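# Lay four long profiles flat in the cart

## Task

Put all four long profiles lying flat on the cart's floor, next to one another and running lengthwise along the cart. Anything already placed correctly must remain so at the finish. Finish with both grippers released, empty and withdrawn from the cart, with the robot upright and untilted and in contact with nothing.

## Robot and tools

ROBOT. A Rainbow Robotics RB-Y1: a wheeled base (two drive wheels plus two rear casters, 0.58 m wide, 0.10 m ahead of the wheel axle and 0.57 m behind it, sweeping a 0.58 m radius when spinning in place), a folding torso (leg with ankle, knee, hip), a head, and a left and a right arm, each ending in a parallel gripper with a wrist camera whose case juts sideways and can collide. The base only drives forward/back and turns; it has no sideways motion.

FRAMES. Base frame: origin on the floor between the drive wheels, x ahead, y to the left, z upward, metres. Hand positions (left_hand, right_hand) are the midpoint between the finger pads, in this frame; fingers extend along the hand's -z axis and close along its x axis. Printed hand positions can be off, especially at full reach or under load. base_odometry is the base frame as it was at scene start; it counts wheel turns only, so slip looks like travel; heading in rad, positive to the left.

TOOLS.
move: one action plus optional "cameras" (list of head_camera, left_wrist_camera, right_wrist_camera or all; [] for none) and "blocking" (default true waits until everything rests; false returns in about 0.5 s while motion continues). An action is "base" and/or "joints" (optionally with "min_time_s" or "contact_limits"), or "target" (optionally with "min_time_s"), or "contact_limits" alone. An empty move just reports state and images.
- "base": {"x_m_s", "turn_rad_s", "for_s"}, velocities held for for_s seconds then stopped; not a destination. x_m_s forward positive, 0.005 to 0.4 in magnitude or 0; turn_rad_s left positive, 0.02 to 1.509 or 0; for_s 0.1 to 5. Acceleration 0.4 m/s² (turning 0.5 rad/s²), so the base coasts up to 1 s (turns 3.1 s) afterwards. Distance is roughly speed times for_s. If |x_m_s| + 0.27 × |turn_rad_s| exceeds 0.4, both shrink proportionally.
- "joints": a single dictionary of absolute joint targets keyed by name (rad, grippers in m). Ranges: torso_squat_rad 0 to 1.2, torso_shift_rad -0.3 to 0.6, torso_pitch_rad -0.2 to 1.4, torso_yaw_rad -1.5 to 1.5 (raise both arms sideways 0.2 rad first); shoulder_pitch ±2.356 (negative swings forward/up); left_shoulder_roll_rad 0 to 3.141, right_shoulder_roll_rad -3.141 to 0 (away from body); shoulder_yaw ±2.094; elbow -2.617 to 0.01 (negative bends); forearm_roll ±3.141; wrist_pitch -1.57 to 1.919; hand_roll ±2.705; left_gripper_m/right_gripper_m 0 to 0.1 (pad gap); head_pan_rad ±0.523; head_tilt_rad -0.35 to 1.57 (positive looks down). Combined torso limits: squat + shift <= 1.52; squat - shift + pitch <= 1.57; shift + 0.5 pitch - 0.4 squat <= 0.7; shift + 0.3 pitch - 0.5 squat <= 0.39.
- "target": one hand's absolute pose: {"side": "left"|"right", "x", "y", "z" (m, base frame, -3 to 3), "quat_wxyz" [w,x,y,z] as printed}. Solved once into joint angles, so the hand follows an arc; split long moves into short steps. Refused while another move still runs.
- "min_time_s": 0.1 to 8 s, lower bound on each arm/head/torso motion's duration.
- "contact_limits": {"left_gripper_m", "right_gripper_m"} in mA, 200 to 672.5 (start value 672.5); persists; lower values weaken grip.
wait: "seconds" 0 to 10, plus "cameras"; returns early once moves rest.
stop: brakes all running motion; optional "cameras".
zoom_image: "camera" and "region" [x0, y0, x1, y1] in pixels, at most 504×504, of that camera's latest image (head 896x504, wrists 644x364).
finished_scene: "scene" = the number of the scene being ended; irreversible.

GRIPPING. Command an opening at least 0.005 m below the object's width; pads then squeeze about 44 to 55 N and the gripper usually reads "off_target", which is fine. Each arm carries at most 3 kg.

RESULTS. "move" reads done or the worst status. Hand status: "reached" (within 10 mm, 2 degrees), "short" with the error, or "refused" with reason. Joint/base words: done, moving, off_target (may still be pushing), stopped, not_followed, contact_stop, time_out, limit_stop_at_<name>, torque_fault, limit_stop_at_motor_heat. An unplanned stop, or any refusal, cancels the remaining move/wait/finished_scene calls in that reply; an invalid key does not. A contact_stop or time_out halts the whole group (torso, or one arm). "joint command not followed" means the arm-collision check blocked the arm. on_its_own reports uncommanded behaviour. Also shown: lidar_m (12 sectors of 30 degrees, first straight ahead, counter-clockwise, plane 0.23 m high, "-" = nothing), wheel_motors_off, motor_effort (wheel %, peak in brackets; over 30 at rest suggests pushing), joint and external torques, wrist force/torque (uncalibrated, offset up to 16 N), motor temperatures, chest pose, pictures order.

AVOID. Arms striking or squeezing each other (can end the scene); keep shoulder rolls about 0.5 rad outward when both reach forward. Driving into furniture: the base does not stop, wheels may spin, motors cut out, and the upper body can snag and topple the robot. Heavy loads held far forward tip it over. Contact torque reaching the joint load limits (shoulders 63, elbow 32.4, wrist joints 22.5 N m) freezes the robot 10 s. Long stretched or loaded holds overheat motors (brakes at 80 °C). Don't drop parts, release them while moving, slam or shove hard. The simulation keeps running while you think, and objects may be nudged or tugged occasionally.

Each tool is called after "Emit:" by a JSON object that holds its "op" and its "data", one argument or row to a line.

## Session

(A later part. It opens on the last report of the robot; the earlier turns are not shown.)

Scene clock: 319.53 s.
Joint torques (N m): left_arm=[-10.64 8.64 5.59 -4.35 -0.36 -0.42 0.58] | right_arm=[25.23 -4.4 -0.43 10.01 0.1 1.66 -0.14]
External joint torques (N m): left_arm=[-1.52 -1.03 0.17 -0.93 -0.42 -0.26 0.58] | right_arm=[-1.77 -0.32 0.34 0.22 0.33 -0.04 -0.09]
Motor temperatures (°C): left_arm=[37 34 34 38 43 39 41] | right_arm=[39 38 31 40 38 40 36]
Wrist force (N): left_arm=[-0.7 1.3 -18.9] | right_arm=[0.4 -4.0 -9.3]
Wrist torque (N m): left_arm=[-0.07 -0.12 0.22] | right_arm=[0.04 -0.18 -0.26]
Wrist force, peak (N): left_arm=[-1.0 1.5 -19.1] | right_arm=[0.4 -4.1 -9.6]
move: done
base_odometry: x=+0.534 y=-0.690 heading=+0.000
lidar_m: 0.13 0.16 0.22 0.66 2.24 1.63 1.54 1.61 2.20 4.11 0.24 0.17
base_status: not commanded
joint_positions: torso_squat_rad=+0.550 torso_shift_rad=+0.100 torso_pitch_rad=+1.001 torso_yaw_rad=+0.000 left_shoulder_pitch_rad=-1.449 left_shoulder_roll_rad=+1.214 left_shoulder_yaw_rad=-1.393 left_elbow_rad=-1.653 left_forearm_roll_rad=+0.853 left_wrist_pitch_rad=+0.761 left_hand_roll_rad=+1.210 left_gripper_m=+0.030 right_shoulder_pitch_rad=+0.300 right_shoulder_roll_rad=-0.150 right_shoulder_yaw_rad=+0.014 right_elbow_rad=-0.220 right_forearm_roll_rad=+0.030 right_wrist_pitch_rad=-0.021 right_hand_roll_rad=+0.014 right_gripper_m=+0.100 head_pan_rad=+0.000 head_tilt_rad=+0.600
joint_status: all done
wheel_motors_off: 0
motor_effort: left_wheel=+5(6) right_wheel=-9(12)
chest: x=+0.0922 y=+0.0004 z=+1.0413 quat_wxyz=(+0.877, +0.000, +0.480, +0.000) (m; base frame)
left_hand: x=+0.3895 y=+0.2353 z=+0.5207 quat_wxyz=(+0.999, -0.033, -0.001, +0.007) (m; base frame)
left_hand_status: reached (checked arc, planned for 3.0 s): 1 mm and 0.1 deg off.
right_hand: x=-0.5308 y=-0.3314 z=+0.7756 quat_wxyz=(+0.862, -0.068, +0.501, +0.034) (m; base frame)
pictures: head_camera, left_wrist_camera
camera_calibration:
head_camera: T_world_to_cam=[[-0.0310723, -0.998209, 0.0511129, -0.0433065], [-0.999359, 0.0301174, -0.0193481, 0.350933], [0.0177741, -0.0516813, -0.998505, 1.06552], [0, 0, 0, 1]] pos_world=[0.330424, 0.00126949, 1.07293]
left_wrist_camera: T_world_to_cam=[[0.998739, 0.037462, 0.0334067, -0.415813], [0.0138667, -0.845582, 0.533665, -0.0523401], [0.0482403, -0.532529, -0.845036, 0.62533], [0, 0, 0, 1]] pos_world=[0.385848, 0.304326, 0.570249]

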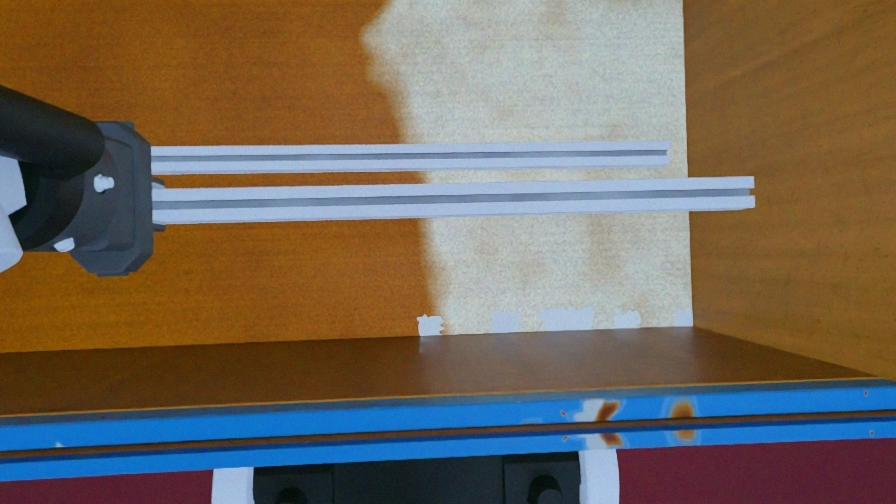

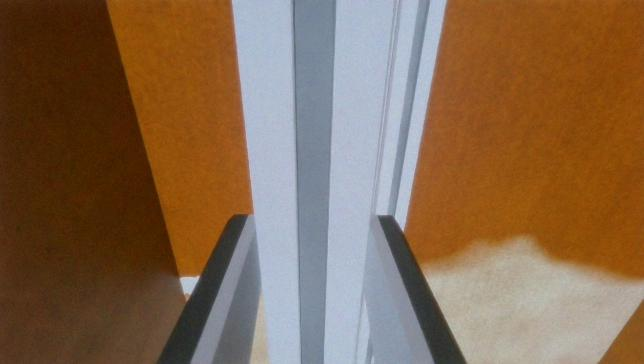

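Emit:
{"op": "move", "data": {
  "joints": {"torso_squat_rad":0.75,"torso_shift_rad":0.22},
  "cameras": []
}}

Emit:
{"op": "move", "data": {
  "target": {"side":"left","x":0.39,"y":0.215,"z":0.40,"quat_wxyz":[0.9994,-0.034,0,0.009]},
  "min_time_s": 2,
  "cameras": ["head_camera","left_wrist_camera"]
}}

Emit:
{"op": "zoom_image", "data": {
  "camera": "head_camera",
  "region": [160, 130, 440, 290]
}}

Emit:
{"op": "zoom_image", "data": {
  "camera": "head_camera",
  "region": [540, 120, 820, 280]
}}

Scene clock: 327.50 s.
Joint torques (N m): left_arm=[-11.01 8.2 4.87 -4.8 -0.05 -0.38 0.61] | right_arm=[25.54 -3.99 -0.21 9.7 0.06 1.82 -0.47]
External joint torques (N m): left_arm=[-1.89 -1.46 -0.54 -1.38 -0.11 -0.22 0.61] | right_arm=[-1.46 0.1 0.57 -0.1 0.29 0.13 -0.42]
Motor temperatures (°C): left_arm=[37 34 34 38 43 39 41] | right_arm=[39 38 31 40 38 40 36]
Wrist force (N): left_arm=[-0.9 1.5 -18.7] | right_arm=[0.3 -4.2 -9.3]
Wrist torque (N m): left_arm=[-0.16 -0.18 0.21] | right_arm=[0.06 -0.22 -0.26]
Wrist force, peak (N): left_arm=[-0.9 1.7 -19.2] | right_arm=[0.8 -3.9 -9.7]
move: done
base_odometry: x=+0.534 y=-0.690 heading=+0.000
lidar_m: 0.15 0.16 0.23 0.67 2.25 1.61 1.55 1.62 2.19 4.13 0.22 0.16
base_status: not commanded
joint_positions: torso_squat_rad=+0.750 torso_shift_rad=+0.220 torso_pitch_rad=+1.000 torso_yaw_rad=+0.000 left_shoulder_pitch_rad=-1.449 left_shoulder_roll_rad=+1.214 left_shoulder_yaw_rad=-1.393 left_elbow_rad=-1.653 left_forearm_roll_rad=+0.853 left_wrist_pitch_rad=+0.761 left_hand_roll_rad=+1.210 left_gripper_m=+0.030 right_shoulder_pitch_rad=+0.300 right_shoulder_roll_rad=-0.150 right_shoulder_yaw_rad=+0.014 right_elbow_rad=-0.220 right_forearm_roll_rad=+0.030 right_wrist_pitch_rad=-0.021 right_hand_roll_rad=+0.014 right_gripper_m=+0.100 head_pan_rad=+0.000 head_tilt_rad=+0.600
joint_status: all done
wheel_motors_off: 0
motor_effort: left_wheel=+5(10) right_wheel=-7(10)
chest: x=+0.1443 y=+0.0003 z=+0.9474 quat_wxyz=(+0.877, +0.000, +0.480, +0.000) (m; base frame)
left_hand: x=+0.4417 y=+0.2353 z=+0.4267 quat_wxyz=(+0.999, -0.033, -0.001, +0.007) (m; base frame)
right_hand: x=-0.4786 y=-0.3315 z=+0.6816 quat_wxyz=(+0.862, -0.068, +0.501, +0.034) (m; base frame)
pictures: none
No camera images: "cameras" was empty.

Scene clock: 329.83 s.
Joint torques (N m): left_arm=[-7.84 7.33 3.72 -6.19 -0.57 -0.21 0.41] | right_arm=[25.12 -3.8 -0.55 9.91 -0.09 1.65 -0.26]
External joint torques (N m): left_arm=[-0.48 -1.06 -0.58 -1.88 -0.63 -0.04 0.41] | right_arm=[-1.88 0.29 0.22 0.12 0.14 -0.04 -0.22]
Motor temperatures (°C): left_arm=[37 34 34 38 43 39 41] | right_arm=[40 38 31 40 38 40 36]
Wrist force (N): left_arm=[-0.8 1.5 -18.7] | right_arm=[0.3 -4.1 -9.3]
Wrist torque (N m): left_arm=[-0.29 -0.21 0.20] | right_arm=[0.04 -0.22 -0.27]
Wrist force, peak (N): left_arm=[-0.8 2.0 -19.0] | right_arm=[0.3 -4.0 -9.7]
move: done
base_odometry: x=+0.534 y=-0.690 heading=+0.000
lidar_m: 0.14 0.16 0.22 0.65 2.24 1.61 1.54 1.61 2.21 4.12 0.24 0.16
base_status: not commanded
joint_positions: torso_squat_rad=+0.750 torso_shift_rad=+0.220 torso_pitch_rad=+1.000 torso_yaw_rad=+0.000 left_shoulder_pitch_rad=-1.349 left_shoulder_roll_rad=+1.132 left_shoulder_yaw_rad=-1.418 left_elbow_rad=-1.677 left_forearm_roll_rad=+0.634 left_wrist_pitch_rad=+0.766 left_hand_roll_rad=+1.396 left_gripper_m=+0.030 right_shoulder_pitch_rad=+0.300 right_shoulder_roll_rad=-0.150 right_shoulder_yaw_rad=+0.014 right_elbow_rad=-0.220 right_forearm_roll_rad=+0.030 right_wrist_pitch_rad=-0.021 right_hand_roll_rad=+0.014 right_gripper_m=+0.100 head_pan_rad=+0.000 head_tilt_rad=+0.600
joint_status: all done
wheel_motors_off: 0
motor_effort: left_wheel=+6(6) right_wheel=-9(10)
chest: x=+0.1443 y=+0.0003 z=+0.9474 quat_wxyz=(+0.877, +0.000, +0.480, +0.000) (m; base frame)
left_hand: x=+0.3899 y=+0.2152 z=+0.4004 quat_wxyz=(+0.999, -0.035, +0.001, +0.009) (m; base frame)
left_hand_status: reached (checked arc, planned for 2.0 s): 0 mm and 0.1 deg off.
right_hand: x=-0.4786 y=-0.3315 z=+0.6816 quat_wxyz=(+0.862, -0.068, +0.501, +0.034) (m; base frame)
pictures: head_camera, left_wrist_camera
camera_calibration:
head_camera: T_world_to_cam=[[-0.031077, -0.998209, 0.0511104, -0.0368979], [-0.999357, 0.0301174, -0.0194386, 0.401332], [0.0178644, -0.0516817, -0.998504, 0.970792], [0, 0, 0, 1]] pos_world=[0.382585, 0.00125321, 0.979026]
left_wrist_camera: T_world_to_cam=[[0.998717, 0.0408705, 0.0298968, -0.410811], [0.0185249, -0.844362, 0.535453, -0.00792795], [0.0471279, -0.534212, -0.844036, 0.513363], [0, 0, 0, 1]] pos_world=[0.386237, 0.284341, 0.449823]

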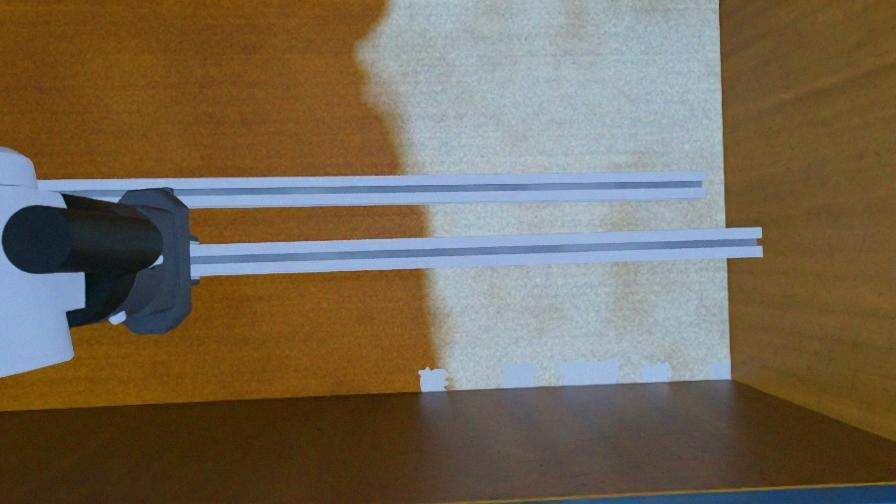

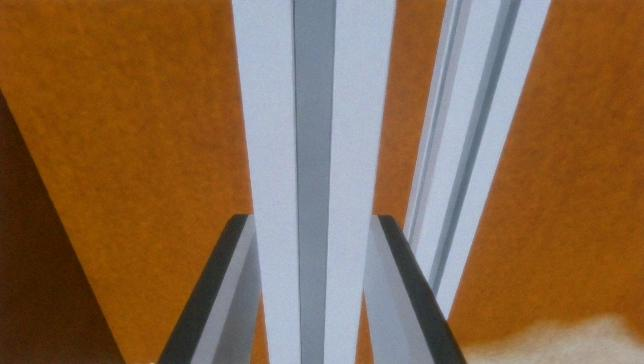

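Scaled by 1.800 from the camera's 896x504 image, which has a finer 1280x720 frame.

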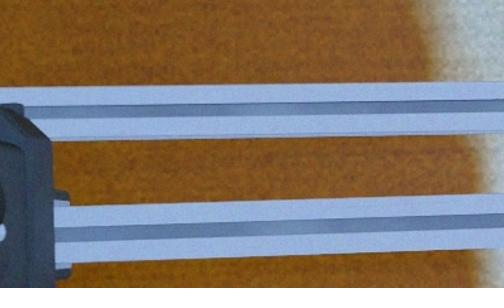

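Scaled by 1.800 from the camera's 896x504 image, which has a finer 1280x720 frame.

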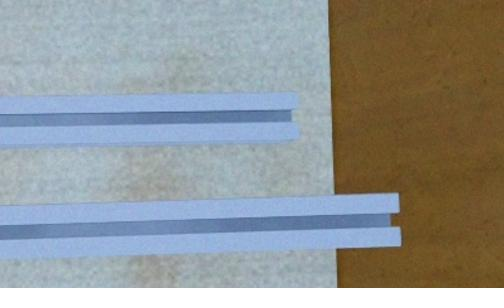

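Emit:
{"op": "move", "data": {
  "target": {"side":"left","x":0.39,"y":0.217,"z":0.325,"quat_wxyz":[0.9994,-0.034,0,0.008]},
  "min_time_s": 1.5,
  "cameras": []
}}

Emit:
{"op": "move", "data": {
  "target": {"side":"left","x":0.39,"y":0.217,"z":0.31,"quat_wxyz":[0.9994,-0.034,0,0.008]},
  "min_time_s": 1.5,
  "cameras": ["head_camera"]
}}

Scene clock: 335.43 s.
Joint torques (N m): left_arm=[-8.73 6.91 2.33 -3.73 0.1 -0.08 -0.15] | right_arm=[25.22 -4.27 -0.71 9.86 -0.16 1.59 -0.23]
External joint torques (N m): left_arm=[-1.32 -0.3 -1.01 -0.72 0.05 0.08 -0.15] | right_arm=[-1.78 -0.19 0.06 0.07 0.07 -0.1 -0.18]
Motor temperatures (°C): left_arm=[36 34 34 38 43 39 41] | right_arm=[40 38 31 40 38 40 36]
Wrist force (N): left_arm=[-0.6 1.3 -18.2] | right_arm=[0.3 -4.1 -9.5]
Wrist torque (N m): left_arm=[-0.41 -0.18 0.21] | right_arm=[0.04 -0.21 -0.27]
Wrist force, peak (N): left_arm=[-0.8 1.9 -19.3] | right_arm=[0.5 -4.3 -9.7]
move: done
base_odometry: x=+0.534 y=-0.690 heading=+0.000
lidar_m: 0.15 0.15 0.23 0.65 2.24 1.63 1.54 1.62 2.19 4.11 0.23 0.17
base_status: not commanded
joint_positions: torso_squat_rad=+0.750 torso_shift_rad=+0.220 torso_pitch_rad=+1.000 torso_yaw_rad=+0.000 left_shoulder_pitch_rad=-1.320 left_shoulder_roll_rad=+0.902 left_shoulder_yaw_rad=-1.446 left_elbow_rad=-1.238 left_forearm_roll_rad=+0.689 left_wrist_pitch_rad=+0.566 left_hand_roll_rad=+1.258 left_gripper_m=+0.030 right_shoulder_pitch_rad=+0.300 right_shoulder_roll_rad=-0.150 right_shoulder_yaw_rad=+0.014 right_elbow_rad=-0.220 right_forearm_roll_rad=+0.030 right_wrist_pitch_rad=-0.021 right_hand_roll_rad=+0.014 right_gripper_m=+0.100 head_pan_rad=+0.000 head_tilt_rad=+0.600
joint_status: all done
wheel_motors_off: 0
motor_effort: left_wheel=+6(6) right_wheel=-6(10)
chest: x=+0.1443 y=+0.0003 z=+0.9474 quat_wxyz=(+0.877, +0.000, +0.480, +0.000) (m; base frame)
left_hand: x=+0.3899 y=+0.2171 z=+0.3259 quat_wxyz=(+0.999, -0.033, -0.002, +0.008) (m; base frame)
left_hand_status: reached (checked arc, planned for 1.5 s): 1 mm and 0.3 deg off.
right_hand: x=-0.4786 y=-0.3315 z=+0.6816 quat_wxyz=(+0.862, -0.068, +0.501, +0.034) (m; base frame)
pictures: none
No camera images: "cameras" was empty.

Scene clock: 337.27 s.
Joint torques (N m): left_arm=[-12.27 0.55 3.87 1 -1.18 -2.86 -0.11] | right_arm=[25.61 -4.1 -0.62 10.12 0 1.88 -0.07]
External joint torques (N m): left_arm=[-4.76 -6.34 0.8 3.55 -1.22 -2.7 -0.11] | right_arm=[-1.37 -0.03 0.15 0.33 0.23 0.19 -0.03]
Motor temperatures (°C): left_arm=[36 34 34 38 43 39 41] | right_arm=[40 38 31 40 38 40 36]
Wrist force (N): left_arm=[-15.5 5.5 40.1] | right_arm=[0.4 -4.0 -9.5]
Wrist torque (N m): left_arm=[-0.27 -0.06 0.26] | right_arm=[0.03 -0.21 -0.25]
Wrist force, peak (N): left_arm=[-22.2 -7.4 41.7] | right_arm=[0.2 -4.1 -9.8]
move: done
base_odometry: x=+0.534 y=-0.690 heading=+0.000
lidar_m: 0.15 0.16 0.23 0.68 2.25 1.63 1.55 1.61 2.19 4.12 0.24 0.17
base_status: not commanded
joint_positions: torso_squat_rad=+0.750 torso_shift_rad=+0.220 torso_pitch_rad=+0.999 torso_yaw_rad=+0.000 left_shoulder_pitch_rad=-1.321 left_shoulder_roll_rad=+0.842 left_shoulder_yaw_rad=-1.458 left_elbow_rad=-1.117 left_forearm_roll_rad=+0.745 left_wrist_pitch_rad=+0.514 left_hand_roll_rad=+1.192 left_gripper_m=+0.030 right_shoulder_pitch_rad=+0.300 right_shoulder_roll_rad=-0.150 right_shoulder_yaw_rad=+0.014 right_elbow_rad=-0.220 right_forearm_roll_rad=+0.030 right_wrist_pitch_rad=-0.021 right_hand_roll_rad=+0.014 right_gripper_m=+0.100 head_pan_rad=+0.000 head_tilt_rad=+0.600
joint_status: all done
wheel_motors_off: 0
motor_effort: left_wheel=+9(9) right_wheel=-7(10)
chest: x=+0.1438 y=+0.0002 z=+0.9478 quat_wxyz=(+0.878, +0.000, +0.479, +0.000) (m; base frame)
left_hand: x=+0.3896 y=+0.2183 z=+0.3110 quat_wxyz=(+0.999, -0.033, -0.001, +0.008) (m; base frame)
left_hand_status: reached (checked arc, planned for 1.5 s): 2 mm and 0.2 deg off.
right_hand: x=-0.4787 y=-0.3315 z=+0.6809 quat_wxyz=(+0.862, -0.068, +0.501, +0.035) (m; base frame)
pictures: head_camera
camera_calibration:
head_camera: T_world_to_cam=[[-0.0309558, -0.998247, 0.050451, -0.0364458], [-0.999334, 0.0299342, -0.0208814, 0.402127], [0.0193346, -0.0510638, -0.998508, 0.970983], [0, 0, 0, 1]] pos_world=[0.381957, 0.00116284, 0.97977]

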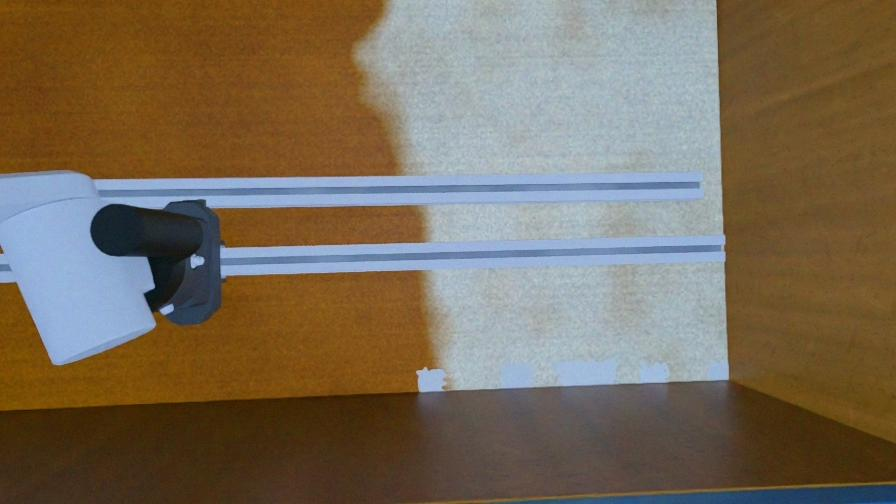

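Emit:
{"op": "move", "data": {
  "joints": {"left_gripper_m":0.045},
  "cameras": []
}}

Emit:
{"op": "move", "data": {
  "target": {"side":"left","x":0.39,"y":0.217,"z":0.37,"quat_wxyz":[0.9994,-0.034,0,0.008]},
  "min_time_s": 1,
  "cameras": ["head_camera"]
}}

Emit:
{"op": "move", "data": {
  "target": {"side":"left","x":0.40,"y":0.207,"z":0.6,"quat_wxyz":[0.9968,-0.0793,0,0.0]},
  "min_time_s": 1.5,
  "cameras": ["head_camera"]
}}

Emit:
{"op": "move", "data": {
  "joints": {"torso_squat_rad":0.35,"torso_pitch_rad":0.9,"torso_shift_rad":0},
  "cameras": []
}}

Emit:
{"op": "move", "data": {
  "base": {"x_m_s":-0.3,"for_s":1.8},
  "cameras": []
}}

Emit:
{"op": "move", "data": {
  "base": {"turn_rad_s":0.7,"for_s":2.246},
  "joints": {"torso_pitch_rad":0.5,"torso_squat_rad":0.6,"left_shoulder_pitch_rad":-0.5,"left_shoulder_roll_rad":0.5,"left_shoulder_yaw_rad":0.1,"left_elbow_rad":-1.2,"left_forearm_roll_rad":0,"left_wrist_pitch_rad":-0.6,"left_hand_roll_rad":-1.3,"right_shoulder_pitch_rad":0.2,"head_tilt_rad":0.3},
  "cameras": []
}}

Emit:
{"op": "move", "data": {
  "base": {"x_m_s":0.35,"for_s":3.4},
  "joints": {"torso_squat_rad":0.8,"left_shoulder_pitch_rad":-0.433,"left_shoulder_roll_rad":0.173,"left_shoulder_yaw_rad":0.102,"left_elbow_rad":-0.6,"left_forearm_roll_rad":0.046,"left_wrist_pitch_rad":-1.289,"left_hand_roll_rad":-1.442},
  "cameras": []
}}

Emit:
{"op": "move", "data": {
  "base": {"turn_rad_s":-0.7,"for_s":2.236},
  "joints": {"head_pan_rad":0.3,"head_tilt_rad":0.3},
  "cameras": ["head_camera"]
}}

Scene clock: 347.00 s.
Joint torques (N m): left_arm=[-8.38 5.34 3.69 -2.73 -0.56 -0.23 -0.24] | right_arm=[25.1 -4.05 -0.13 10.05 -0.04 1.72 -0.31]
External joint torques (N m): left_arm=[-0.89 -1.52 0.62 -0.16 -0.6 -0.07 -0.24] | right_arm=[-1.9 0.03 0.64 0.26 0.19 0.03 -0.26]
Motor temperatures (°C): left_arm=[36 34 34 37 43 39 41] | right_arm=[40 38 31 40 38 40 36]
Wrist force (N): left_arm=[-0.6 0.6 -9.3] | right_arm=[0.4 -4.1 -9.4]
Wrist torque (N m): left_arm=[-0.41 -0.18 0.29] | right_arm=[0.05 -0.21 -0.26]
Wrist force, peak (N): left_arm=[-15.8 5.6 40.9] | right_arm=[0.3 -4.1 -9.7]
move: done
base_odometry: x=+0.534 y=-0.690 heading=+0.000
lidar_m: 0.15 0.16 0.22 0.67 2.25 1.62 1.55 1.60 2.18 4.12 0.23 0.17
base_status: not commanded
joint_positions: torso_squat_rad=+0.750 torso_shift_rad=+0.220 torso_pitch_rad=+1.000 torso_yaw_rad=+0.000 left_shoulder_pitch_rad=-1.322 left_shoulder_roll_rad=+0.841 left_shoulder_yaw_rad=-1.457 left_elbow_rad=-1.116 left_forearm_roll_rad=+0.745 left_wrist_pitch_rad=+0.513 left_hand_roll_rad=+1.192 left_gripper_m=+0.045 right_shoulder_pitch_rad=+0.300 right_shoulder_roll_rad=-0.150 right_shoulder_yaw_rad=+0.014 right_elbow_rad=-0.220 right_forearm_roll_rad=+0.030 right_wrist_pitch_rad=-0.021 right_hand_roll_rad=+0.014 right_gripper_m=+0.100 head_pan_rad=+0.000 head_tilt_rad=+0.600
joint_status: all done
wheel_motors_off: 0
motor_effort: left_wheel=+5(11) right_wheel=-5(9)
chest: x=+0.1441 y=+0.0003 z=+0.9475 quat_wxyz=(+0.878, +0.000, +0.479, +0.000) (m; base frame)
left_hand: x=+0.3899 y=+0.2173 z=+0.3105 quat_wxyz=(+0.999, -0.033, -0.001, +0.008) (m; base frame)
right_hand: x=-0.4786 y=-0.3315 z=+0.6814 quat_wxyz=(+0.862, -0.068, +0.501, +0.034) (m; base frame)
pictures: none
No camera images: "cameras" was empty.

Scene clock: 348.33 s.
Joint torques (N m): left_arm=[-8.48 7.71 3.96 -4.3 -0.28 -0.12 0.54] | right_arm=[25.14 -4.1 -0.5 9.91 -0.25 1.85 -0.17]
External joint torques (N m): left_arm=[-1.06 -0.32 0.01 -0.48 -0.33 0.04 0.54] | right_arm=[-1.85 -0.02 0.28 0.12 -0.02 0.15 -0.12]
Motor temperatures (°C): left_arm=[36 34 34 37 43 39 41] | right_arm=[40 38 31 40 38 40 36]
Wrist force (N): left_arm=[-0.8 1.5 -10.0] | right_arm=[0.3 -4.2 -9.7]
Wrist torque (N m): left_arm=[-0.50 -0.21 0.22] | right_arm=[0.05 -0.22 -0.27]
Wrist force, peak (N): left_arm=[-1.8 1.0 -10.3] | right_arm=[0.3 -4.2 -9.7]
move: done
base_odometry: x=+0.534 y=-0.690 heading=+0.000
lidar_m: 0.14 0.16 0.23 0.66 2.25 1.61 1.55 1.61 2.21 4.12 0.23 0.16
base_status: not commanded
joint_positions: torso_squat_rad=+0.750 torso_shift_rad=+0.220 torso_pitch_rad=+1.000 torso_yaw_rad=+0.000 left_shoulder_pitch_rad=-1.342 left_shoulder_roll_rad=+1.048 left_shoulder_yaw_rad=-1.441 left_elbow_rad=-1.511 left_forearm_roll_rad=+0.644 left_wrist_pitch_rad=+0.684 left_hand_roll_rad=+1.355 left_gripper_m=+0.045 right_shoulder_pitch_rad=+0.300 right_shoulder_roll_rad=-0.150 right_shoulder_yaw_rad=+0.014 right_elbow_rad=-0.220 right_forearm_roll_rad=+0.030 right_wrist_pitch_rad=-0.021 right_hand_roll_rad=+0.014 right_gripper_m=+0.100 head_pan_rad=+0.000 head_tilt_rad=+0.600
joint_status: all done
wheel_motors_off: 0
motor_effort: left_wheel=+4(5) right_wheel=-5(8)
chest: x=+0.1442 y=+0.0003 z=+0.9475 quat_wxyz=(+0.878, +0.000, +0.479, +0.000) (m; base frame)
left_hand: x=+0.3900 y=+0.2170 z=+0.3698 quat_wxyz=(+0.999, -0.034, +0.000, +0.008) (m; base frame)
left_hand_status: reached (checked arc, planned for 1.0 s): 0 mm and 0.1 deg off.
right_hand: x=-0.4787 y=-0.3315 z=+0.6814 quat_wxyz=(+0.862, -0.068, +0.501, +0.034) (m; base frame)
pictures: head_camera
camera_calibration:
head_camera: T_world_to_cam=[[-0.0311327, -0.998219, 0.0508925, -0.0367838], [-0.999347, 0.0301524, -0.0199183, 0.4016], [0.0183482, -0.0514794, -0.998505, 0.970839], [0, 0, 0, 1]] pos_world=[0.38238, 0.0011507, 0.979259]

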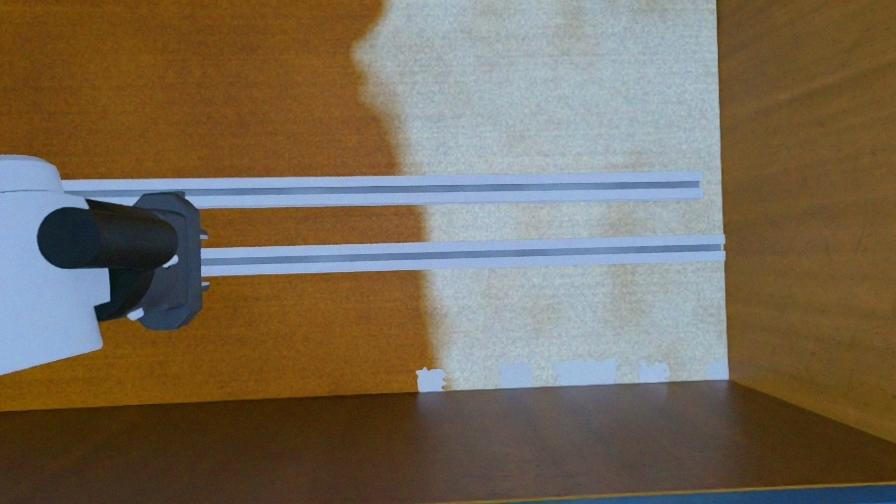

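Scene clock: 350.17 s.
Joint torques (N m): left_arm=[-7.9 9.39 5.87 -4.27 0 -0.24 0.53] | right_arm=[25.44 -4.24 -0.88 9.67 0.04 1.84 -0.32]
External joint torques (N m): left_arm=[-0.81 -0.16 0.04 -0.06 -0.08 0.09 0.53] | right_arm=[-1.56 -0.16 -0.11 -0.13 0.27 0.15 -0.27]
Motor temperatures (°C): left_arm=[36 34 34 37 43 39 41] | right_arm=[40 38 31 40 38 40 36]
Wrist force (N): left_arm=[-0.5 1.5 -10.2] | right_arm=[0.2 -4.0 -9.4]
Wrist torque (N m): left_arm=[-0.45 -0.19 0.28] | right_arm=[0.01 -0.23 -0.26]
Wrist force, peak (N): left_arm=[-2.1 0.9 -10.3] | right_arm=[0.3 -4.3 -9.6]
move: done
base_odometry: x=+0.534 y=-0.690 heading=+0.000
lidar_m: 0.15 0.16 0.22 0.67 2.24 1.62 1.55 1.62 2.18 4.11 0.23 0.17
base_status: not commanded
joint_positions: torso_squat_rad=+0.750 torso_shift_rad=+0.220 torso_pitch_rad=+1.000 torso_yaw_rad=+0.000 left_shoulder_pitch_rad=-1.557 left_shoulder_roll_rad=+1.651 left_shoulder_yaw_rad=-1.295 left_elbow_rad=-2.404 left_forearm_roll_rad=+0.941 left_wrist_pitch_rad=+0.964 left_hand_roll_rad=+1.426 left_gripper_m=+0.045 right_shoulder_pitch_rad=+0.300 right_shoulder_roll_rad=-0.150 right_shoulder_yaw_rad=+0.014 right_elbow_rad=-0.220 right_forearm_roll_rad=+0.030 right_wrist_pitch_rad=-0.021 right_hand_roll_rad=+0.014 right_gripper_m=+0.100 head_pan_rad=+0.000 head_tilt_rad=+0.600
joint_status: all done
wheel_motors_off: 0
motor_effort: left_wheel=+4(6) right_wheel=-6(8)
chest: x=+0.1442 y=+0.0003 z=+0.9475 quat_wxyz=(+0.878, +0.000, +0.479, +0.000) (m; base frame)
left_hand: x=+0.3999 y=+0.2070 z=+0.5999 quat_wxyz=(+0.997, -0.079, +0.000, +0.000) (m; base frame)
left_hand_status: reached (checked arc, planned for 1.5 s): 0 mm and 0.0 deg off.
right_hand: x=-0.4787 y=-0.3315 z=+0.6814 quat_wxyz=(+0.862, -0.068, +0.501, +0.034) (m; base frame)
pictures: head_camera
camera_calibration:
head_camera: T_world_to_cam=[[-0.0311447, -0.998216, 0.0509315, -0.036815], [-0.999347, 0.0301654, -0.0198853, 0.401575], [0.0183135, -0.0515175, -0.998504, 0.970834], [0, 0, 0, 1]] pos_world=[0.382386, 0.00115195, 0.979242]

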